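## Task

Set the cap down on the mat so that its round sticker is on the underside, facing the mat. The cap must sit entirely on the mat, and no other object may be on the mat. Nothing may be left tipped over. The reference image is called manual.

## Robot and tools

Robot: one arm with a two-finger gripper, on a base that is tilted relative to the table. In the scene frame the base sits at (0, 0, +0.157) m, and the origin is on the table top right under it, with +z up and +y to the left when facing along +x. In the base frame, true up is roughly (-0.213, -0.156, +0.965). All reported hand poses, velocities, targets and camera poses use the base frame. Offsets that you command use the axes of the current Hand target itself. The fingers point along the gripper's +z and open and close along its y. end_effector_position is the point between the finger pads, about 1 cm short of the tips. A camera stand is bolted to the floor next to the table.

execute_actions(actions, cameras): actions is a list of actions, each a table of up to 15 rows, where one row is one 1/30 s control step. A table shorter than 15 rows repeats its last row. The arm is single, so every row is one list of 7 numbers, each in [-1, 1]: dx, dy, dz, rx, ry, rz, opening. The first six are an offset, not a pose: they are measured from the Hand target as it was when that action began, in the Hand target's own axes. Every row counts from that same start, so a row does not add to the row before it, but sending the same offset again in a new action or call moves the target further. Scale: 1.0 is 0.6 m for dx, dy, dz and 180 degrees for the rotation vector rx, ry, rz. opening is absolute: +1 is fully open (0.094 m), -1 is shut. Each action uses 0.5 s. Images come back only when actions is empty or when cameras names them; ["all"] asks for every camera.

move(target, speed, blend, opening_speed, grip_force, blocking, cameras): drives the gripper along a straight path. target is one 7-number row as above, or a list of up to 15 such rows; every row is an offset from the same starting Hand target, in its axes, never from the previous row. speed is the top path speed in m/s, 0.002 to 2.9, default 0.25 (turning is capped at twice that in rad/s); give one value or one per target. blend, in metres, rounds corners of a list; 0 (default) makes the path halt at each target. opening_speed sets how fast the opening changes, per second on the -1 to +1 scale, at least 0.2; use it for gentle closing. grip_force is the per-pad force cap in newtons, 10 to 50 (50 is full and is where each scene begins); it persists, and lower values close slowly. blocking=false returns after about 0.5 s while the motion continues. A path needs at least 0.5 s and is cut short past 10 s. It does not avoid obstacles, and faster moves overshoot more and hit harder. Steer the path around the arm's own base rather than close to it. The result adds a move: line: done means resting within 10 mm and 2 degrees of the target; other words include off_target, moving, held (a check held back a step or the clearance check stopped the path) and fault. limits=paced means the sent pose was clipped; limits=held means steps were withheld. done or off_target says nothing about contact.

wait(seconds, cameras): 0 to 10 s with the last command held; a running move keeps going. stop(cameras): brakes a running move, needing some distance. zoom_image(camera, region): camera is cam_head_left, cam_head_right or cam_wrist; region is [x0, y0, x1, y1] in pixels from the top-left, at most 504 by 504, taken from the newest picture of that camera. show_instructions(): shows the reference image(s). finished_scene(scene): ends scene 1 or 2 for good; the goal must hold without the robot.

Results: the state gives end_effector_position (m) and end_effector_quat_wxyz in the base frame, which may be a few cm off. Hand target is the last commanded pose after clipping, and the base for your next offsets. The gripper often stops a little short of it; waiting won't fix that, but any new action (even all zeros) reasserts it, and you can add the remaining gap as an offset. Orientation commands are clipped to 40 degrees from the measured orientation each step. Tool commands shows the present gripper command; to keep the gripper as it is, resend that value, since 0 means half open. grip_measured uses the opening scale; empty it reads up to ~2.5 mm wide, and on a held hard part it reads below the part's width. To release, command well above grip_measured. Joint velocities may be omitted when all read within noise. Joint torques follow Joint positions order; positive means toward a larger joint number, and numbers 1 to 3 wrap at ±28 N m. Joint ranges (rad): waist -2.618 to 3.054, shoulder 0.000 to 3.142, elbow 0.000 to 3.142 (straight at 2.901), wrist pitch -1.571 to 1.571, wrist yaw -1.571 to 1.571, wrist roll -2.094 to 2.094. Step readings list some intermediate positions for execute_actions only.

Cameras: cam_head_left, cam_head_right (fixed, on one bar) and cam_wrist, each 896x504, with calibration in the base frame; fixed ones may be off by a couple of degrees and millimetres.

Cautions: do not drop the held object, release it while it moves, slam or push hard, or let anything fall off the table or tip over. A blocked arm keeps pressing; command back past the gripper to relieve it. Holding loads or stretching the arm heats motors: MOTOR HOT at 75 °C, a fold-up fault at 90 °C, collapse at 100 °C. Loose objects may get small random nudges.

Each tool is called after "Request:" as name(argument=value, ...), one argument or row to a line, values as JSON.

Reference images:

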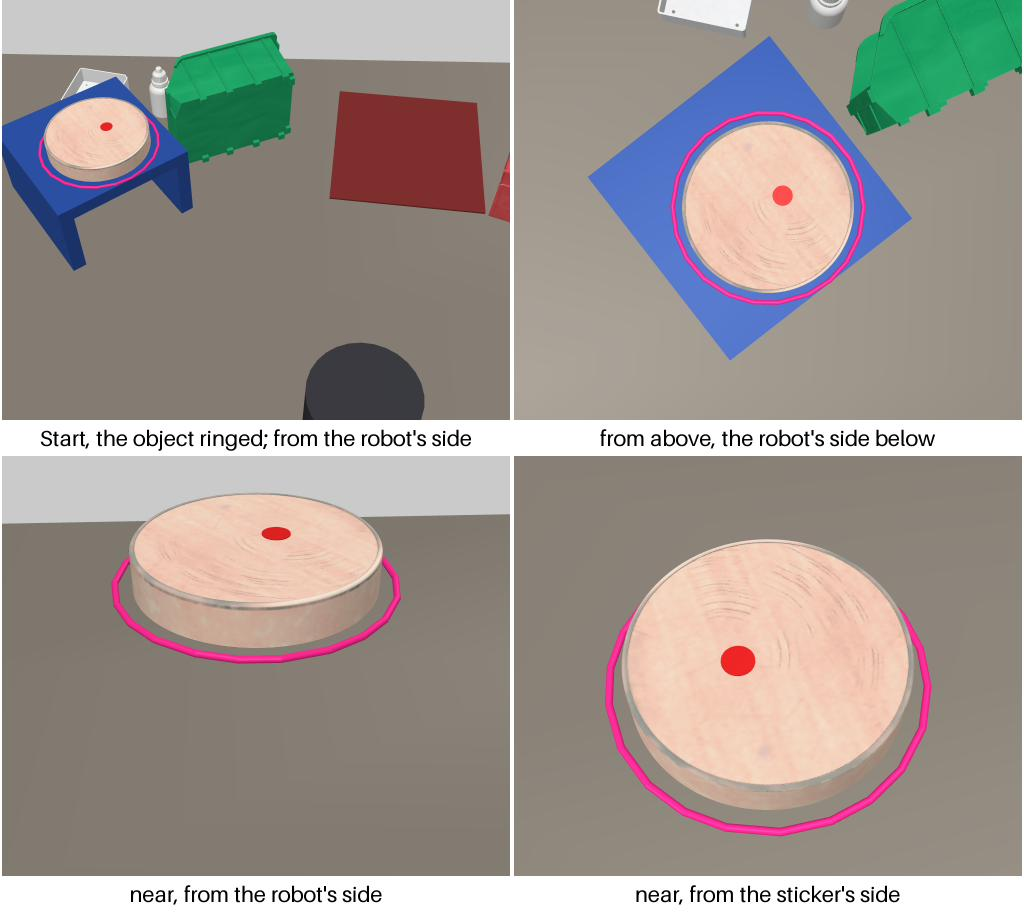

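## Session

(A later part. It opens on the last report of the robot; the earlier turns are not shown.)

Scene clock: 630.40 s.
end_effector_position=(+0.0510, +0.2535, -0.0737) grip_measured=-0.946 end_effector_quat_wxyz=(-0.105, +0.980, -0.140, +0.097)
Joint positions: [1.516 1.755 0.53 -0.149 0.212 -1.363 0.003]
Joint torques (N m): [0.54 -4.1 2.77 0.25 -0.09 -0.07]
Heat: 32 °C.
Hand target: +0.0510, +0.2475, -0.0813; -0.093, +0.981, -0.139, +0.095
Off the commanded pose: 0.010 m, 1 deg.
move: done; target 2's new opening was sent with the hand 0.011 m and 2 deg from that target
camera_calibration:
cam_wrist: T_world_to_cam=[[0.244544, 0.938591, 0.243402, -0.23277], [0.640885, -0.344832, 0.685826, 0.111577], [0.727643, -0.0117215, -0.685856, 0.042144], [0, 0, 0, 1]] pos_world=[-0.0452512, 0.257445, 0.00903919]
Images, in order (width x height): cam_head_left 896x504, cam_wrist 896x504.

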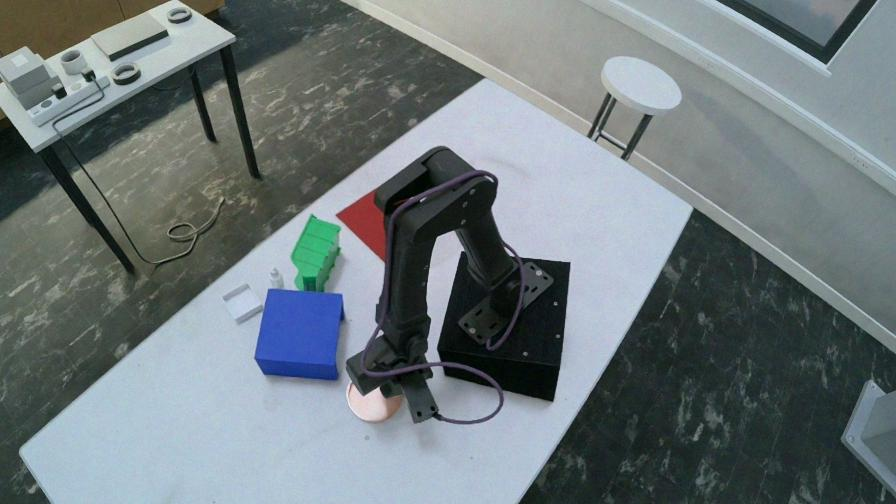

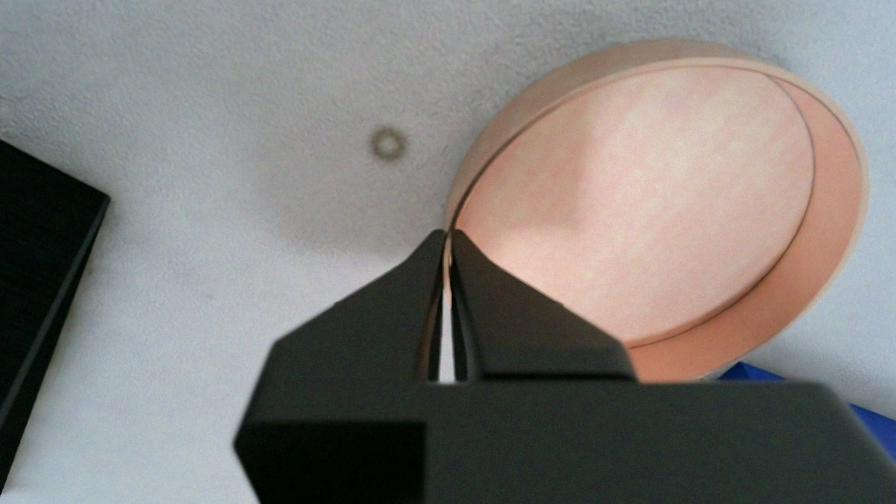

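Request:
move(
  target=[0, 0, -0.06, 0, 0, 0, -1.0],
  speed=0.06,
  cameras=["cam_wrist", "cam_head_left"],
)

Request:
zoom_image(
  camera="cam_head_left",
  region=[320, 320, 450, 450],
)

Scene clock: 638.80 s.
end_effector_position=(+0.0469, +0.2326, -0.0560) grip_measured=-0.948 end_effector_quat_wxyz=(-0.077, +0.982, -0.140, +0.099)
Joint positions: [1.528 1.645 0.53 -0.321 0.212 -1.344 0.002]
Joint torques (N m): [1.88 -8.38 5.35 -0.14 -0.09 0.08]
Heat: 32 °C.
Hand target: +0.0434, +0.2418, -0.0467; -0.093, +0.981, -0.139, +0.095
Off the commanded pose: 0.014 m, 2 deg.
move: off_target
camera_calibration:
cam_wrist: T_world_to_cam=[[0.250637, 0.949769, 0.187405, -0.22242], [0.643226, -0.308056, 0.700972, 0.0869851], [0.723492, -0.0551462, -0.688126, 0.0671065], [0, 0, 0, 1]] pos_world=[-0.0487555, 0.241744, 0.0268861]
Images, in order (width x height): cam_head_left 896x504, cam_wrist 896x504.

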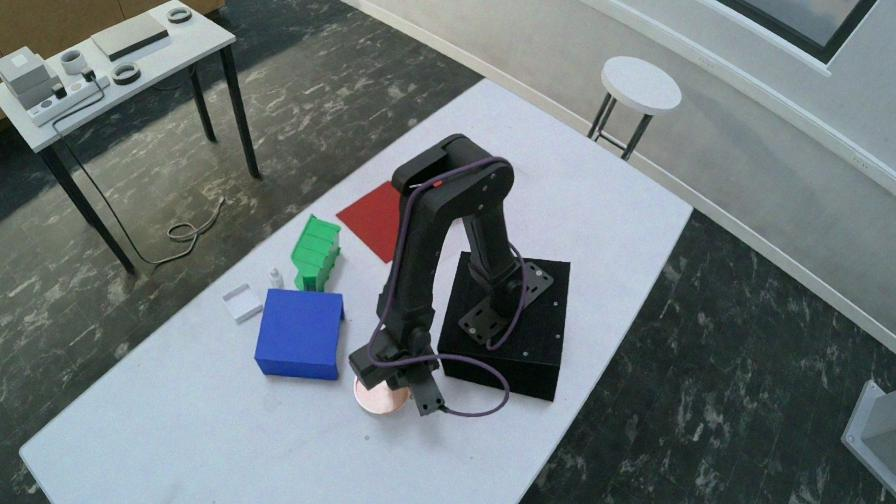

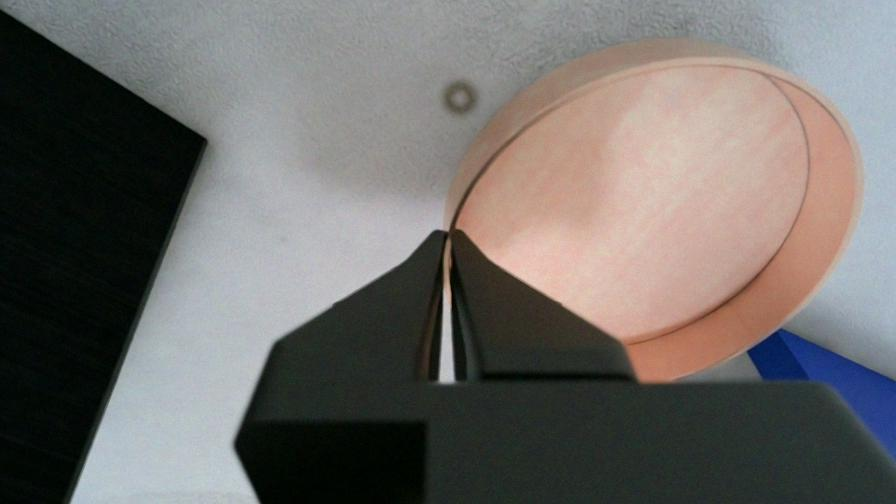

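Scaled by 3.877 from the camera's 896x504 image, which has a finer 1280x720 frame.

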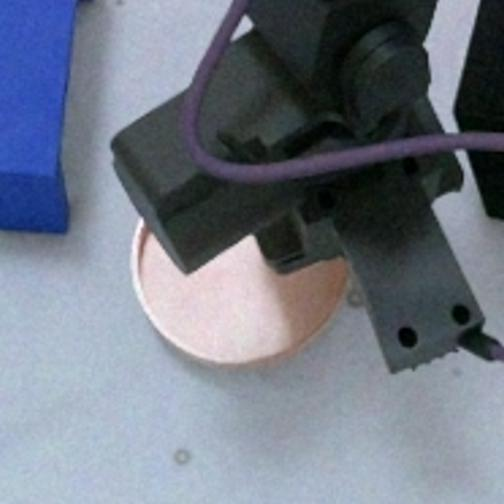

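Request:
move(
  target=[
    [0, 0, -0.2083, 0, 0, 0, -1.0],
    [0.6028, 0.2443, -0.2083, 0, 0, 0.4333, -1.0],
  ],
  speed=[0.1, 0.18],
  blend=[0.03, 0],
  cameras=["all"],
)

Request:
zoom_image(
  camera="cam_head_left",
  region=[300, 140, 500, 300],
)

Request:
zoom_image(
  camera="cam_head_right",
  region=[330, 140, 530, 300],
)

Scene clock: 647.80 s.
end_effector_position=(+0.3149, -0.0198, +0.0993) grip_measured=-0.948 end_effector_quat_wxyz=(-0.126, +0.682, -0.720, +0.021)
Joint positions: [-0.166 1.566 1.167 -0.984 -0.176 -1.666 0.002]
Joint torques (N m): [-1.91 -5.97 9.17 -0.03 -0.12 0.09]
Heat: 32 °C.
Hand target: +0.3205, -0.0213, +0.1012; -0.132, +0.675, -0.726, +0.015
Off the commanded pose: 0.006 m, 1 deg.
move: done
camera_calibration:
cam_wrist: T_world_to_cam=[[0.974849, -0.0624653, 0.213932, -0.329657], [-0.152169, -0.887893, 0.434155, -0.00648783], [0.162829, -0.45579, -0.875067, 0.153427], [0, 0, 0, 1]] pos_world=[0.295397, 0.0435777, 0.207599]

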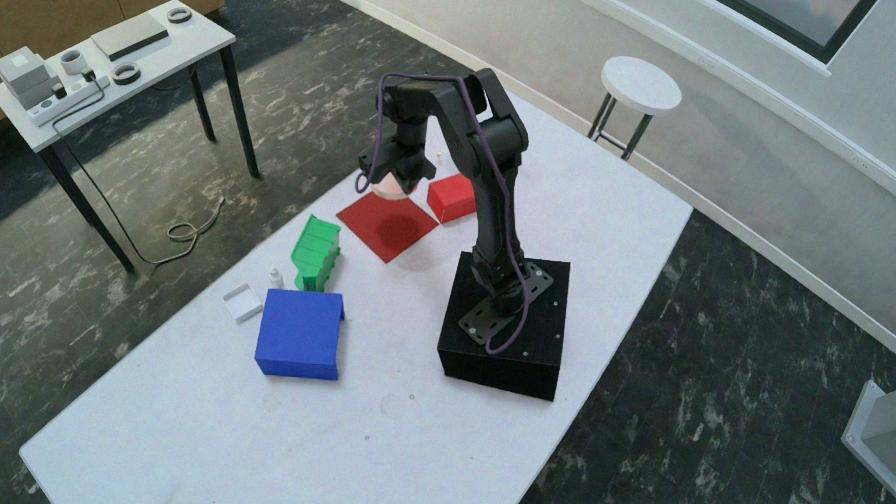

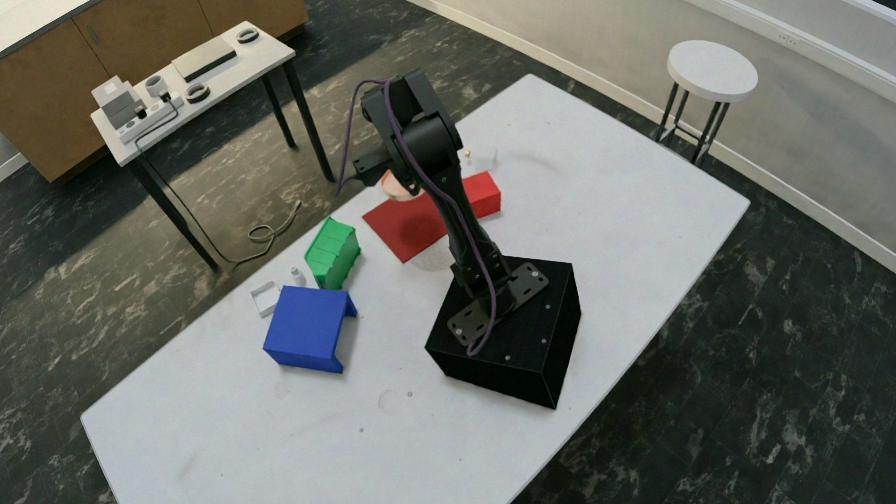

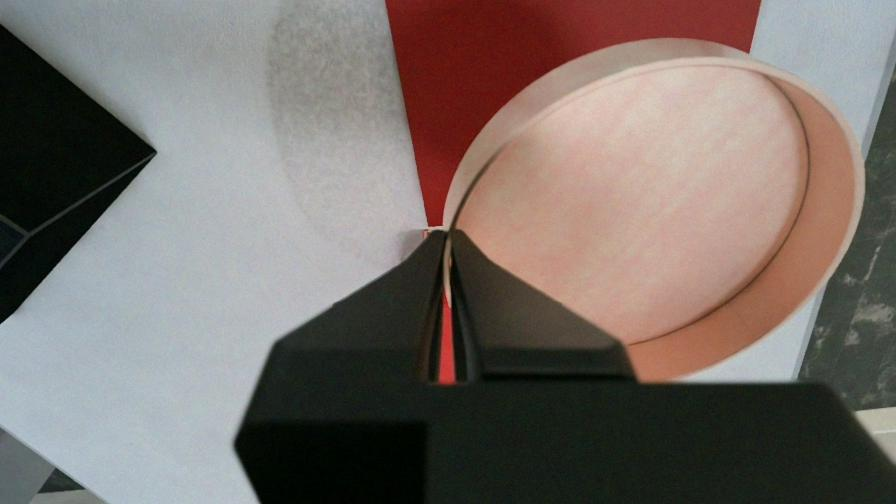

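Scaled by 2.520 from the camera's 896x504 image, which has a finer 1280x720 frame.

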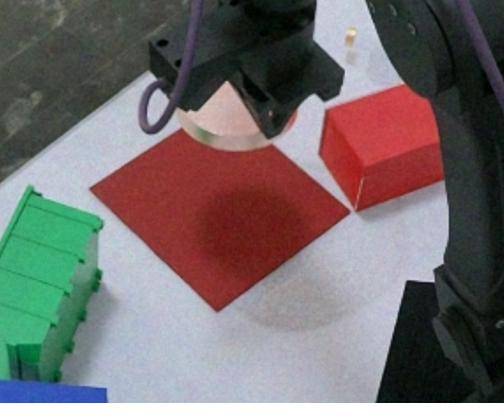

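Scaled by 2.520 from the camera's 896x504 image, which has a finer 1280x720 frame.

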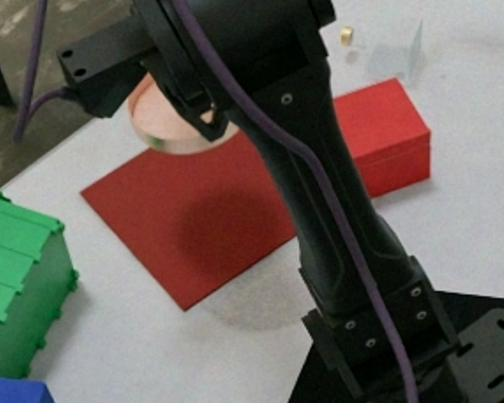

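Request:
move(
  target=[-0.0278, -0.0202, 0.1867, 0, 0, 0, -1.0],
  speed=0.12,
  cameras=["all"],
)

Request:
zoom_image(
  camera="cam_head_left",
  region=[320, 160, 480, 280],
)

Request:
zoom_image(
  camera="cam_head_right",
  region=[340, 160, 500, 280],
)

Scene clock: 675.33 s.
end_effector_position=(+0.3560, +0.0101, +0.0060) grip_measured=-0.948 end_effector_quat_wxyz=(-0.135, +0.676, -0.724, +0.017)
Joint positions: [-0.061 1.815 1.05 -0.591 -0.172 -1.544 0.002]
Joint torques (N m): [-0.8 -7.23 5.57 0.32 -0.01 0.06]
Heat: 32 °C.
Hand target: +0.3570, +0.0115, -0.0015; -0.132, +0.675, -0.726, +0.015
Off the commanded pose: 0.008 m, 1 deg.
move: done
camera_calibration:
cam_wrist: T_world_to_cam=[[0.97223, -0.0800564, 0.219907, -0.346819], [-0.167541, -0.89417, 0.415198, 0.072413], [0.163395, -0.440511, -0.882752, 0.078316], [0, 0, 0, 1]] pos_world=[0.336524, 0.0714836, 0.115336]

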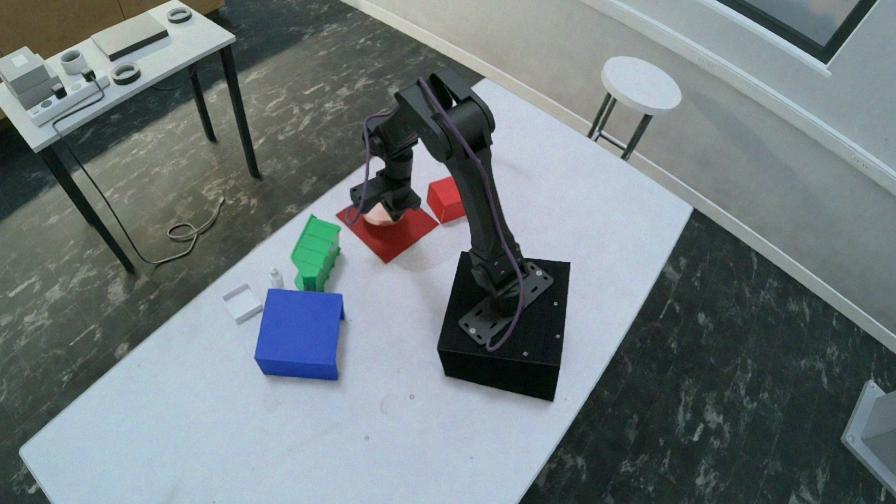

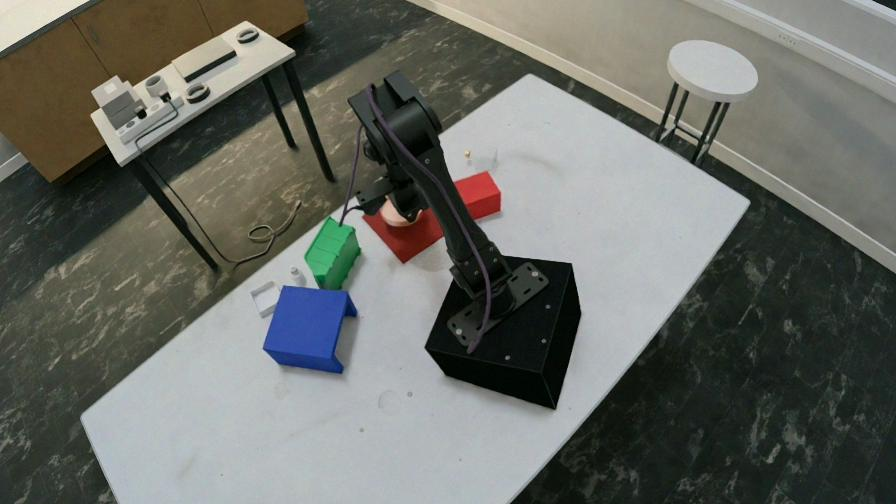

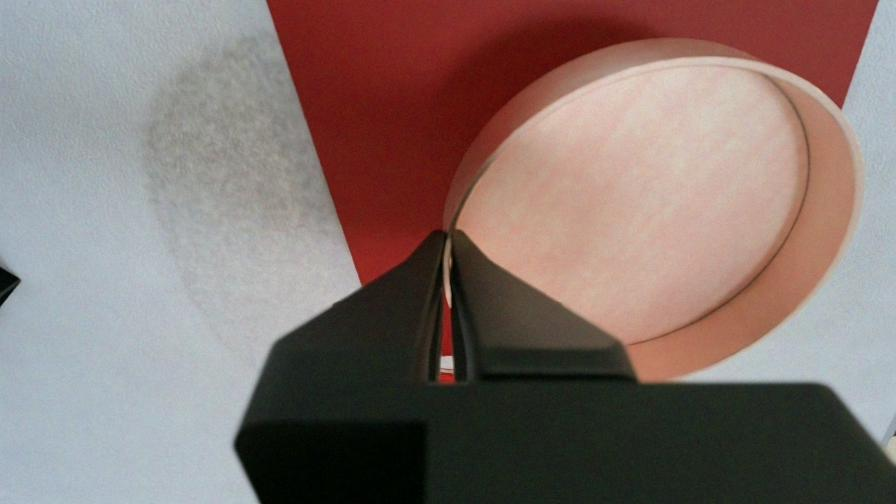

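Scaled by 3.150 from the camera's 896x504 image, which has a finer 1280x720 frame.

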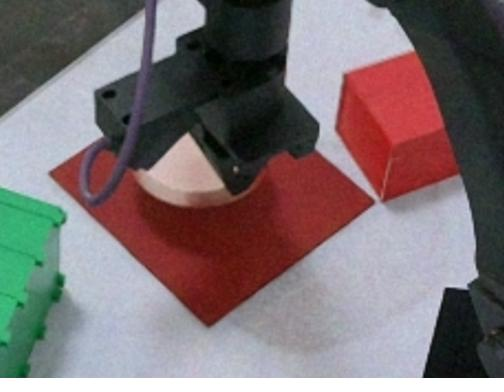

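Scaled by 3.150 from the camera's 896x504 image, which has a finer 1280x720 frame.

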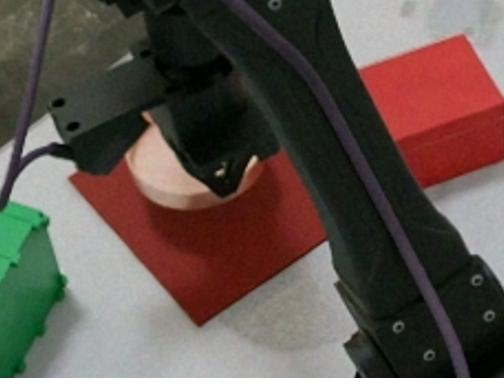

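Request:
move(
  target=[-0.004, 0.011, 0.035, 0, 0, 0, -1.0],
  speed=0.06,
  cameras=["cam_wrist", "cam_head_left"],
)

Request:
zoom_image(
  camera="cam_head_left",
  region=[320, 160, 480, 280],
)

Scene clock: 684.13 s.
end_effector_position=(+0.3553, +0.0159, -0.0142) grip_measured=-0.948 end_effector_quat_wxyz=(-0.137, +0.675, -0.724, +0.018)
Joint positions: [-0.043 1.853 1.003 -0.501 -0.168 -1.525 0.002]
Joint torques (N m): [-0.8 -7.04 4.96 0.32 0.03 0.06]
Heat: 32 °C.
Hand target: +0.3552, +0.0177, -0.0228; -0.132, +0.675, -0.726, +0.015
Off the commanded pose: 0.009 m, 1 deg.
move: done
camera_calibration:
cam_wrist: T_world_to_cam=[[0.971527, -0.0809758, 0.222662, -0.340984], [-0.169539, -0.894076, 0.41459, 0.0866482], [0.165505, -0.440535, -0.882347, 0.0624831], [0, 0, 0, 1]] pos_world=[0.335624, 0.0773846, 0.0951326]
Images, in order (width x height): cam_head_left 896x504, cam_wrist 896x504.

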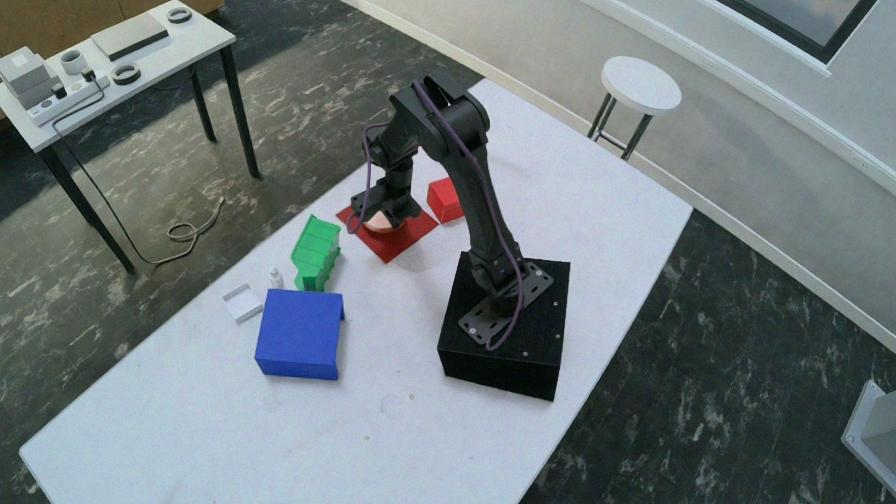

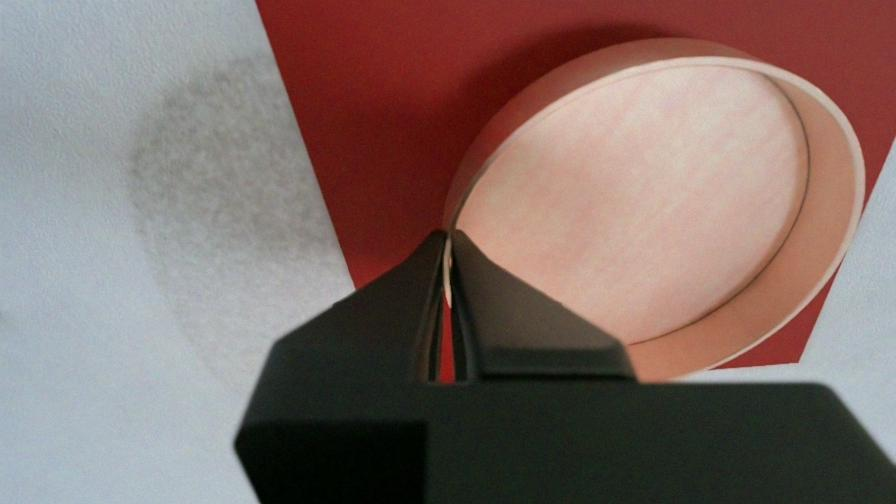

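Scaled by 3.150 from the camera's 896x504 image, which has a finer 1280x720 frame.

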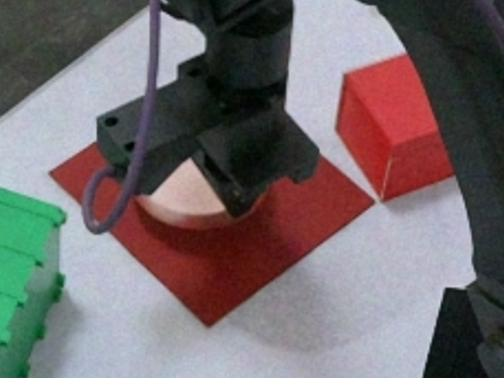

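Request:
move(
  target=[0, 0, 0.0117, 0, 0, 0, -1.0],
  speed=0.04,
  cameras=["cam_wrist"],
)

Scene clock: 693.77 s.
end_effector_position=(+0.3588, +0.0167, -0.0192) grip_measured=-0.948 end_effector_quat_wxyz=(-0.138, +0.675, -0.724, +0.020)
Joint positions: [-0.04 1.872 1.003 -0.476 -0.167 -1.522 0.002]
Joint torques (N m): [-0.66 -7.02 4.53 0.36 0.04 0.07]
Heat: 32 °C.
Hand target: +0.3566, +0.0188, -0.0295; -0.132, +0.675, -0.726, +0.015
Off the commanded pose: 0.011 m, 1 deg.
move: off_target
camera_calibration:
cam_wrist: T_world_to_cam=[[0.97019, -0.080896, 0.228443, -0.34264], [-0.172109, -0.893631, 0.41449, 0.0909484], [0.170613, -0.441451, -0.880915, 0.0560178], [0, 0, 0, 1]] pos_world=[0.338522, 0.0782853, 0.0899234]
Images, in order (width x height): cam_wrist 896x504.

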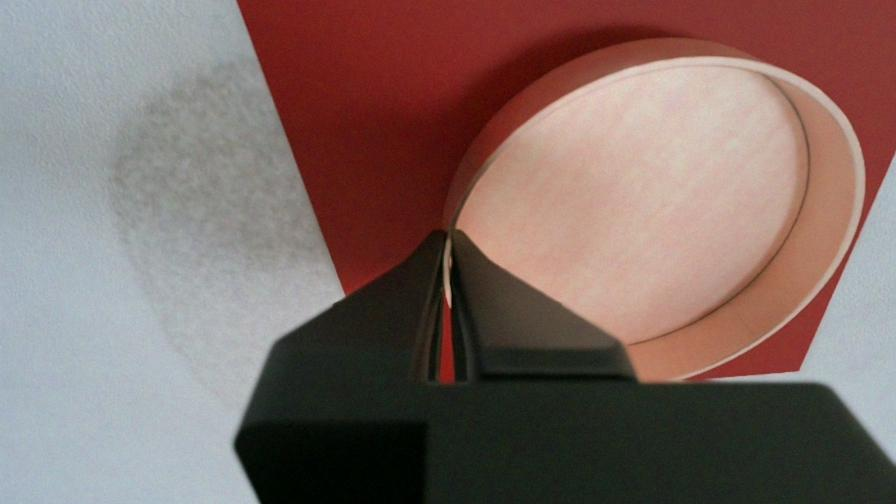

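Request:
move(
  target=[0, 0, 0.0083, 0, 0, 0, -1.0],
  speed=0.04,
  cameras=["cam_wrist", "cam_head_left"],
)

Scene clock: 703.73 s.
end_effector_position=(+0.3590, +0.0167, -0.0247) grip_measured=-0.948 end_effector_quat_wxyz=(-0.138, +0.674, -0.725, +0.020)
Joint positions: [-0.04 1.887 0.998 -0.458 -0.167 -1.519 0.002]
Joint torques (N m): [-0.44 -7.12 4.56 0.36 0.01 0.08]
Heat: 33 °C.
Hand target: +0.3577, +0.0196, -0.0343; -0.132, +0.675, -0.726, +0.015
Off the commanded pose: 0.010 m, 1 deg.
move: done
camera_calibration:
cam_wrist: T_world_to_cam=[[0.970586, -0.0835682, 0.225788, -0.341794], [-0.17331, -0.893484, 0.414307, 0.0937202], [0.167115, -0.441251, -0.881686, 0.0523818], [0, 0, 0, 1]] pos_world=[0.339229, 0.0782879, 0.0845282]
Images, in order (width x height): cam_head_left 896x504, cam_wrist 896x504.

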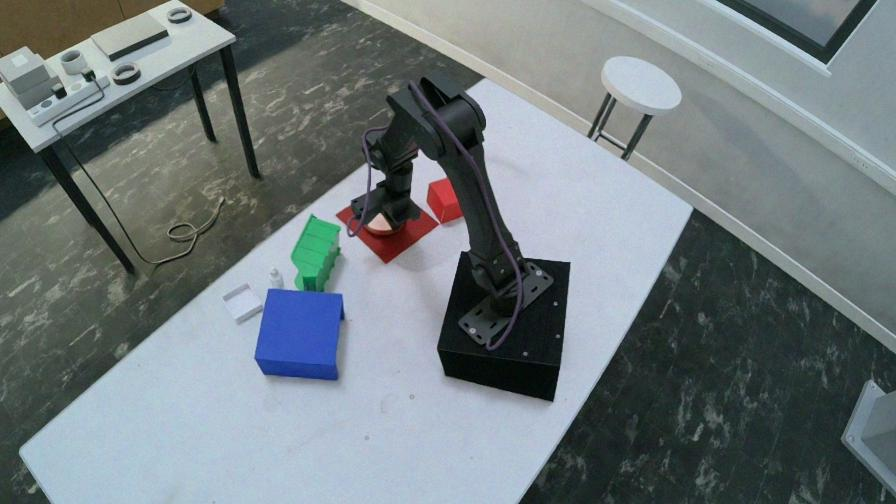

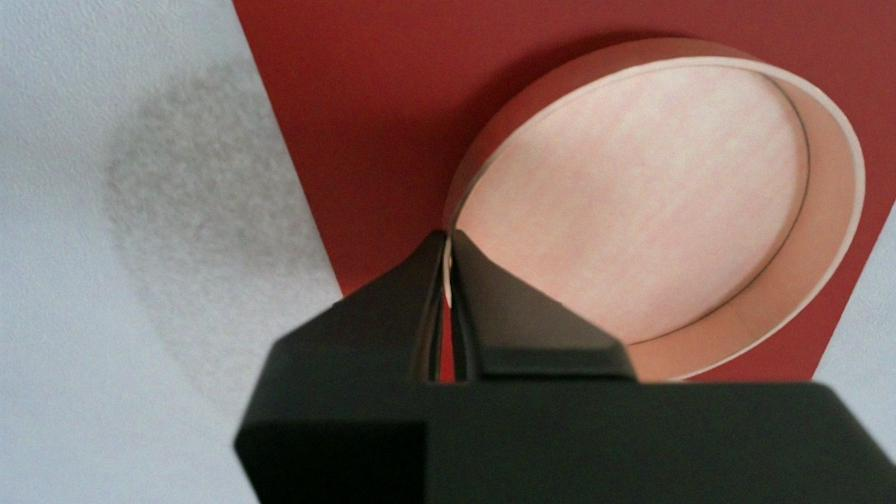

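Request:
move(
  target=[0, 0, 0.0067, 0, 0, 0, -1.0],
  speed=0.03,
  cameras=["cam_wrist"],
)

Scene clock: 715.30 s.
end_effector_position=(+0.3606, +0.0180, -0.0281) grip_measured=-0.948 end_effector_quat_wxyz=(-0.138, +0.675, -0.724, +0.020)
Joint positions: [-0.035 1.899 0.998 -0.444 -0.166 -1.517 0.002]
Joint torques (N m): [-0.62 -7.05 4.38 0.37 0.01 0.09]
Heat: 32 °C.
Hand target: +0.3585, +0.0202, -0.0382; -0.132, +0.675, -0.726, +0.015
Off the commanded pose: 0.010 m, 1 deg.
move: done
camera_calibration:
cam_wrist: T_world_to_cam=[[0.970419, -0.0813908, 0.227292, -0.342315], [-0.172013, -0.893699, 0.414384, 0.0960657], [0.169404, -0.441224, -0.881263, 0.0489391], [0, 0, 0, 1]] pos_world=[0.340423, 0.0795856, 0.0811256]
Images, in order (width x height): cam_wrist 896x504.

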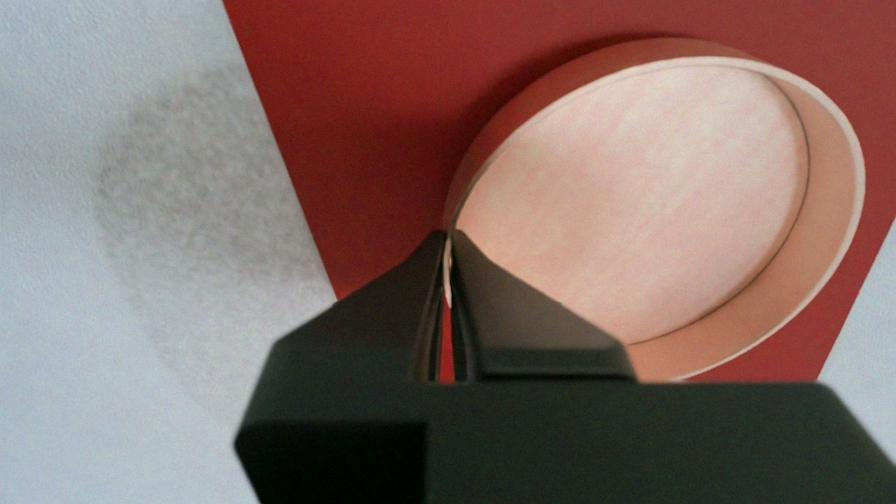

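Request:
move(
  target=[0, 0, 0.0067, 0, 0, 0, -1.0],
  speed=0.03,
  cameras=["cam_wrist"],
)

Scene clock: 718.40 s.
end_effector_position=(+0.3622, +0.0180, -0.0315) grip_measured=-0.948 end_effector_quat_wxyz=(-0.139, +0.675, -0.725, +0.021)
Joint positions: [-0.035 1.911 0.998 -0.429 -0.166 -1.515 0.002]
Joint torques (N m): [-0.51 -7.24 4.14 0.31 0.02 0.07]
Heat: 32 °C.
Hand target: +0.3594, +0.0209, -0.0421; -0.132, +0.675, -0.726, +0.015
Off the commanded pose: 0.011 m, 1 deg.
move: off_target
camera_calibration:
cam_wrist: T_world_to_cam=[[0.969903, -0.0832492, 0.228817, -0.3429], [-0.174302, -0.893559, 0.413729, 0.0984858], [0.170019, -0.44116, -0.881176, 0.0454049], [0, 0, 0, 1]] pos_world=[0.342026, 0.0794875, 0.0777247]
Images, in order (width x height): cam_wrist 896x504.

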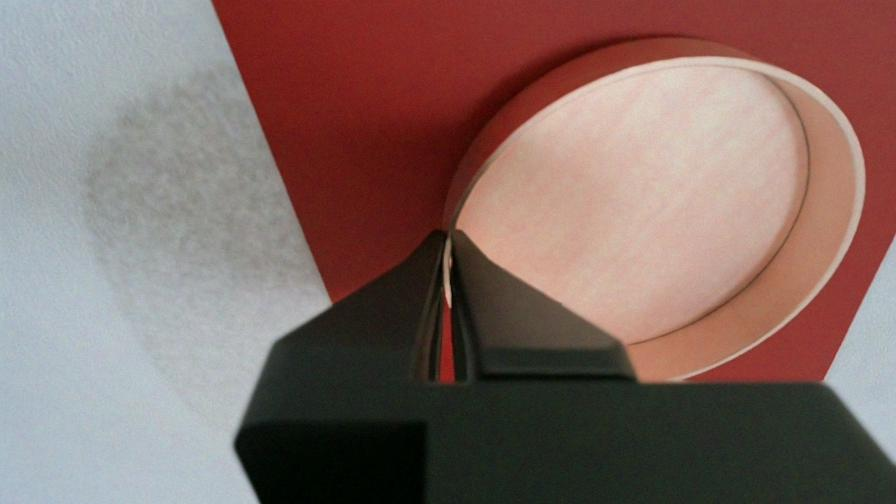

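Request:
move(
  target=[0, 0, 0.0067, 0, 0, 0, -1.0],
  speed=0.03,
  cameras=["cam_wrist"],
)

Request:
zoom_image(
  camera="cam_wrist",
  region=[400, 20, 900, 400],
)

Scene clock: 722.40 s.
end_effector_position=(+0.3632, +0.0193, -0.0351) grip_measured=-0.948 end_effector_quat_wxyz=(-0.139, +0.675, -0.724, +0.021)
Joint positions: [-0.031 1.922 0.995 -0.414 -0.165 -1.514 0.002]
Joint torques (N m): [-0.81 -7.02 4.27 0.34 0.05 0.07]
Heat: 33 °C.
Hand target: +0.3603, +0.0214, -0.0459; -0.132, +0.675, -0.726, +0.015
Off the commanded pose: 0.012 m, 1 deg.
move: off_target
camera_calibration:
cam_wrist: T_world_to_cam=[[0.969699, -0.0810059, 0.230481, -0.342755], [-0.173091, -0.893586, 0.414177, 0.100835], [0.172404, -0.441522, -0.880531, 0.0417771], [0, 0, 0, 1]] pos_world=[0.342621, 0.0807855, 0.0740208]
Images, in order (width x height): cam_wrist 896x504.

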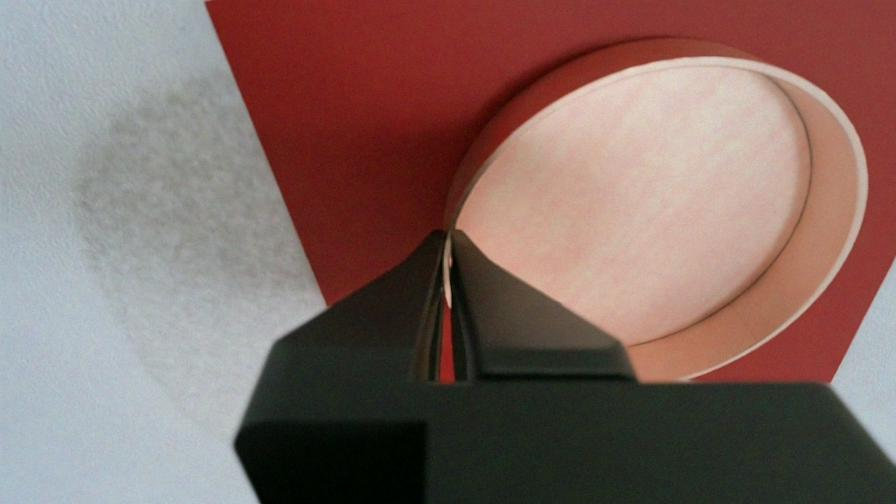

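Invalid region (400, 20, 900, 400): it reaches outside that camera's 896x504 image.

Request:
move(
  target=[0, 0, 0.005, 0, 0, 0, -1.0],
  speed=0.03,
  cameras=["cam_wrist"],
)

Request:
zoom_image(
  camera="cam_wrist",
  region=[400, 20, 896, 400],
)

Scene clock: 725.77 s.
end_effector_position=(+0.3646, +0.0191, -0.0367) grip_measured=-0.948 end_effector_quat_wxyz=(-0.140, +0.675, -0.724, +0.023)
Joint positions: [-0.031 1.929 0.995 -0.404 -0.164 -1.512 0.002]
Joint velocities: [-0.007 -0.002 -0.012 -0.154 0.095 -0.051 0]
Joint torques (N m): [-0.59 -6.9 4.23 0.36 0 0.07]
Heat: 33 °C.
Hand target: +0.3609, +0.0219, -0.0488; -0.132, +0.675, -0.726, +0.015
Off the commanded pose: 0.013 m, 1 deg.
move: off_target
camera_calibration:
cam_wrist: T_world_to_cam=[[0.968765, -0.0820603, 0.23401, -0.343384], [-0.175677, -0.893125, 0.414084, 0.102521], [0.17502, -0.44226, -0.879644, 0.0391208], [0, 0, 0, 1]] pos_world=[0.343822, 0.0806872, 0.0723152]
Images, in order (width x height): cam_wrist 896x504.

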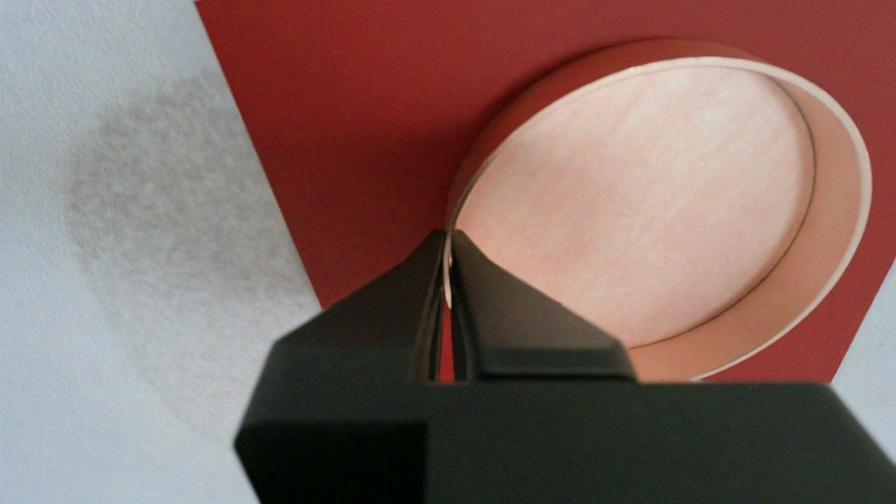

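Scaled by 1.016 from the camera's 896x504 image, which has a finer 1280x720 frame.

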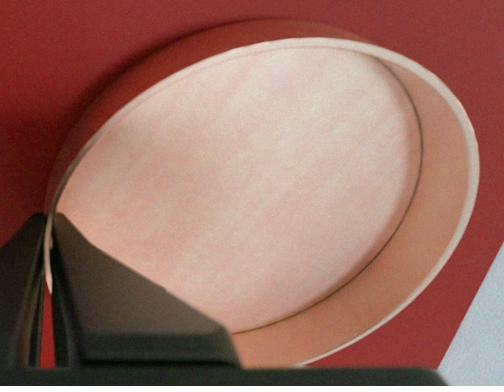

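Request:
move(
  target=[0, 0, 0.005, 0, 0, 0, -1.0],
  speed=0.03,
  cameras=["cam_wrist"],
)

Request:
zoom_image(
  camera="cam_wrist",
  region=[400, 20, 896, 400],
)

Scene clock: 730.17 s.
end_effector_position=(+0.3653, +0.0189, -0.0373) grip_measured=-0.948 end_effector_quat_wxyz=(-0.141, +0.674, -0.724, +0.024)
Joint positions: [-0.031 1.931 0.995 -0.399 -0.163 -1.511 0.002]
Joint torques (N m): [-0.59 -6.22 4.19 0.46 0.01 0.08]
Heat: 33 °C.
Hand target: +0.3615, +0.0224, -0.0517; -0.132, +0.675, -0.726, +0.015
Off the commanded pose: 0.015 m, 1 deg.
move: off_target
camera_calibration:
cam_wrist: T_world_to_cam=[[0.968258, -0.0832165, 0.235695, -0.343558], [-0.177561, -0.892668, 0.414265, 0.103501], [0.175923, -0.442965, -0.879109, 0.0381226], [0, 0, 0, 1]] pos_world=[0.344324, 0.0806891, 0.071612]
Images, in order (width x height): cam_wrist 896x504.

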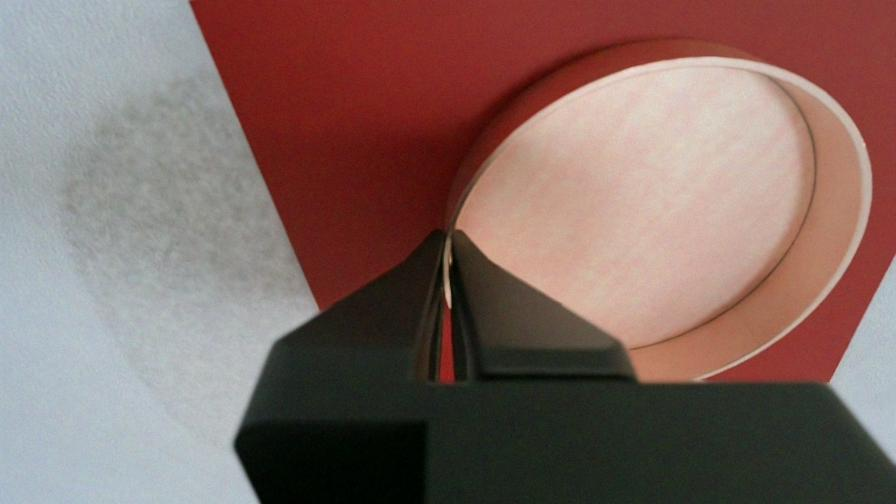

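Scaled by 1.016 from the camera's 896x504 image, which has a finer 1280x720 frame.

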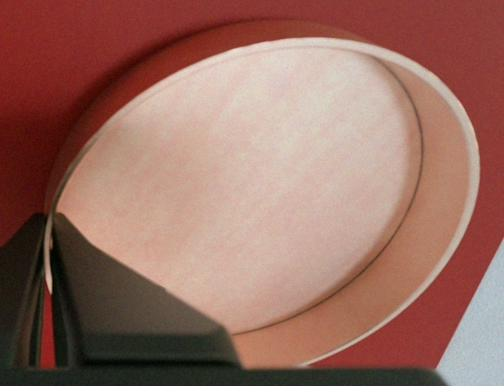

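Request:
move(
  target=[0, 0, 0.006, 0, 0, 0, -1.0],
  speed=0.03,
  cameras=["cam_wrist", "cam_head_right"],
)

Request:
zoom_image(
  camera="cam_wrist",
  region=[400, 20, 896, 400],
)

Request:
zoom_image(
  camera="cam_head_right",
  region=[300, 100, 560, 320],
)

Scene clock: 744.67 s.
end_effector_position=(+0.3653, +0.0191, -0.0377) grip_measured=-0.948 end_effector_quat_wxyz=(-0.140, +0.674, -0.725, +0.024)
Joint positions: [-0.03 1.932 0.995 -0.399 -0.161 -1.51 0.002]
Joint torques (N m): [-0.54 -5.5 3.9 0.56 0.01 0.09]
Heat: 32 °C.
Hand target: +0.3623, +0.0229, -0.0553; -0.132, +0.675, -0.726, +0.015
Off the commanded pose: 0.018 m, 1 deg.
move: off_target
camera_calibration:
cam_wrist: T_world_to_cam=[[0.968384, -0.0832032, 0.235178, -0.343521], [-0.177662, -0.891825, 0.416034, 0.103837], [0.175123, -0.444664, -0.878411, 0.0381595], [0, 0, 0, 1]] pos_world=[0.344425, 0.0809905, 0.0711086]
Images, in order (width x height): cam_head_right 896x504, cam_wrist 896x504.

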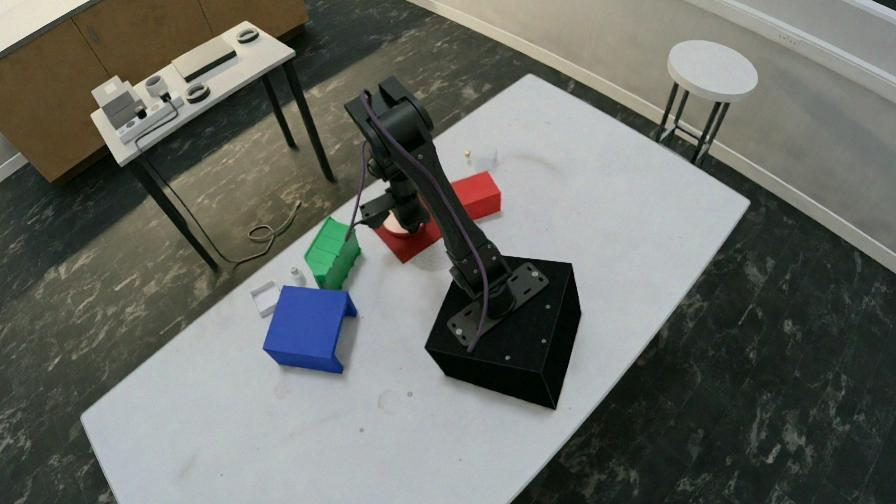

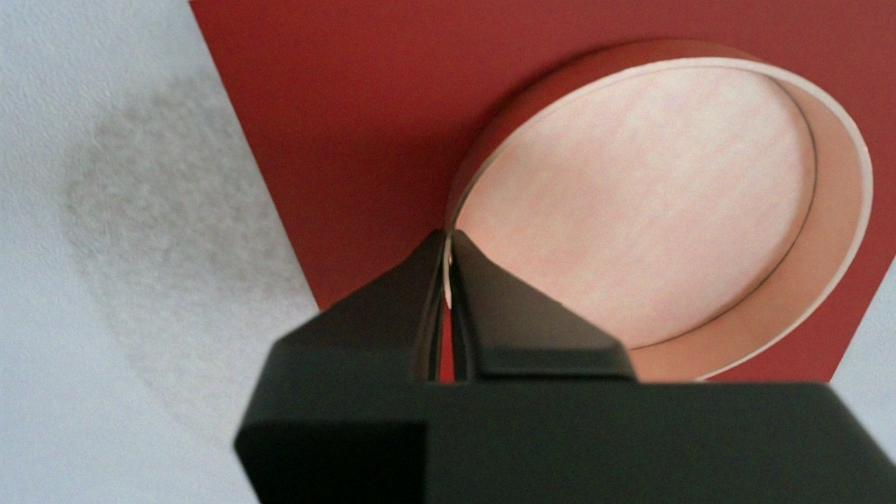

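Scaled by 1.016 from the camera's 896x504 image, which has a finer 1280x720 frame.

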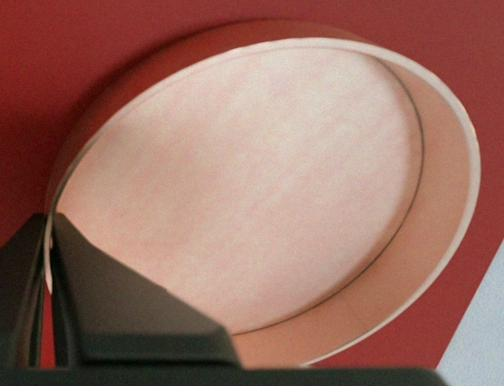

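Scaled by 1.938 from the camera's 896x504 image, which has a finer 1280x720 frame.

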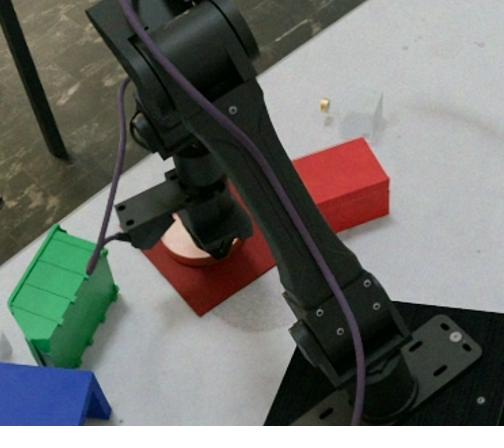

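Request:
move(
  target=[
    [0, 0, -0.01, 0, 0, 0, -1.0],
    [0, 0, -0.01, 0, 0, 0, -0.1],
  ],
  speed=0.03,
  opening_speed=0.4,
  cameras=["cam_wrist"],
)

Scene clock: 752.03 s.
end_effector_position=(+0.3668, +0.0190, -0.0373) grip_measured=-0.101 end_effector_quat_wxyz=(-0.142, +0.674, -0.724, +0.026)
Joint positions: [-0.03 1.932 0.995 -0.392 -0.161 -1.51 0.042]
Joint torques (N m): [-0.76 -6.95 4.15 0.26 -0.02 0.04]
Heat: 32 °C.
Hand target: +0.3611, +0.0220, -0.0495; -0.132, +0.675, -0.726, +0.015
Off the commanded pose: 0.014 m, 2 deg.
move: off_target; target 2's new opening was sent with the hand 0.013 m and 1 deg from that target
camera_calibration:
cam_wrist: T_world_to_cam=[[0.966842, -0.0831284, 0.241467, -0.344356], [-0.180321, -0.89177, 0.415008, 0.104903], [0.180834, -0.444788, -0.87719, 0.036122], [0, 0, 0, 1]] pos_world=[0.345322, 0.0809905, 0.0713006]
Images, in order (width x height): cam_wrist 896x504.

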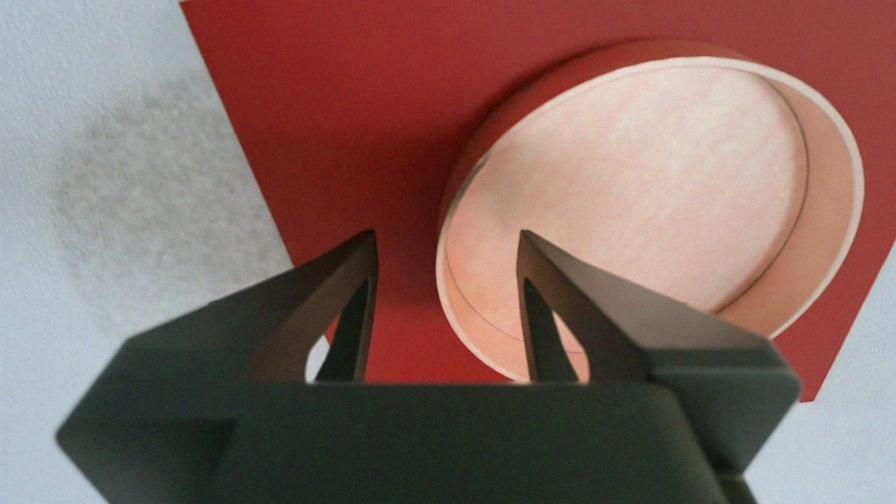

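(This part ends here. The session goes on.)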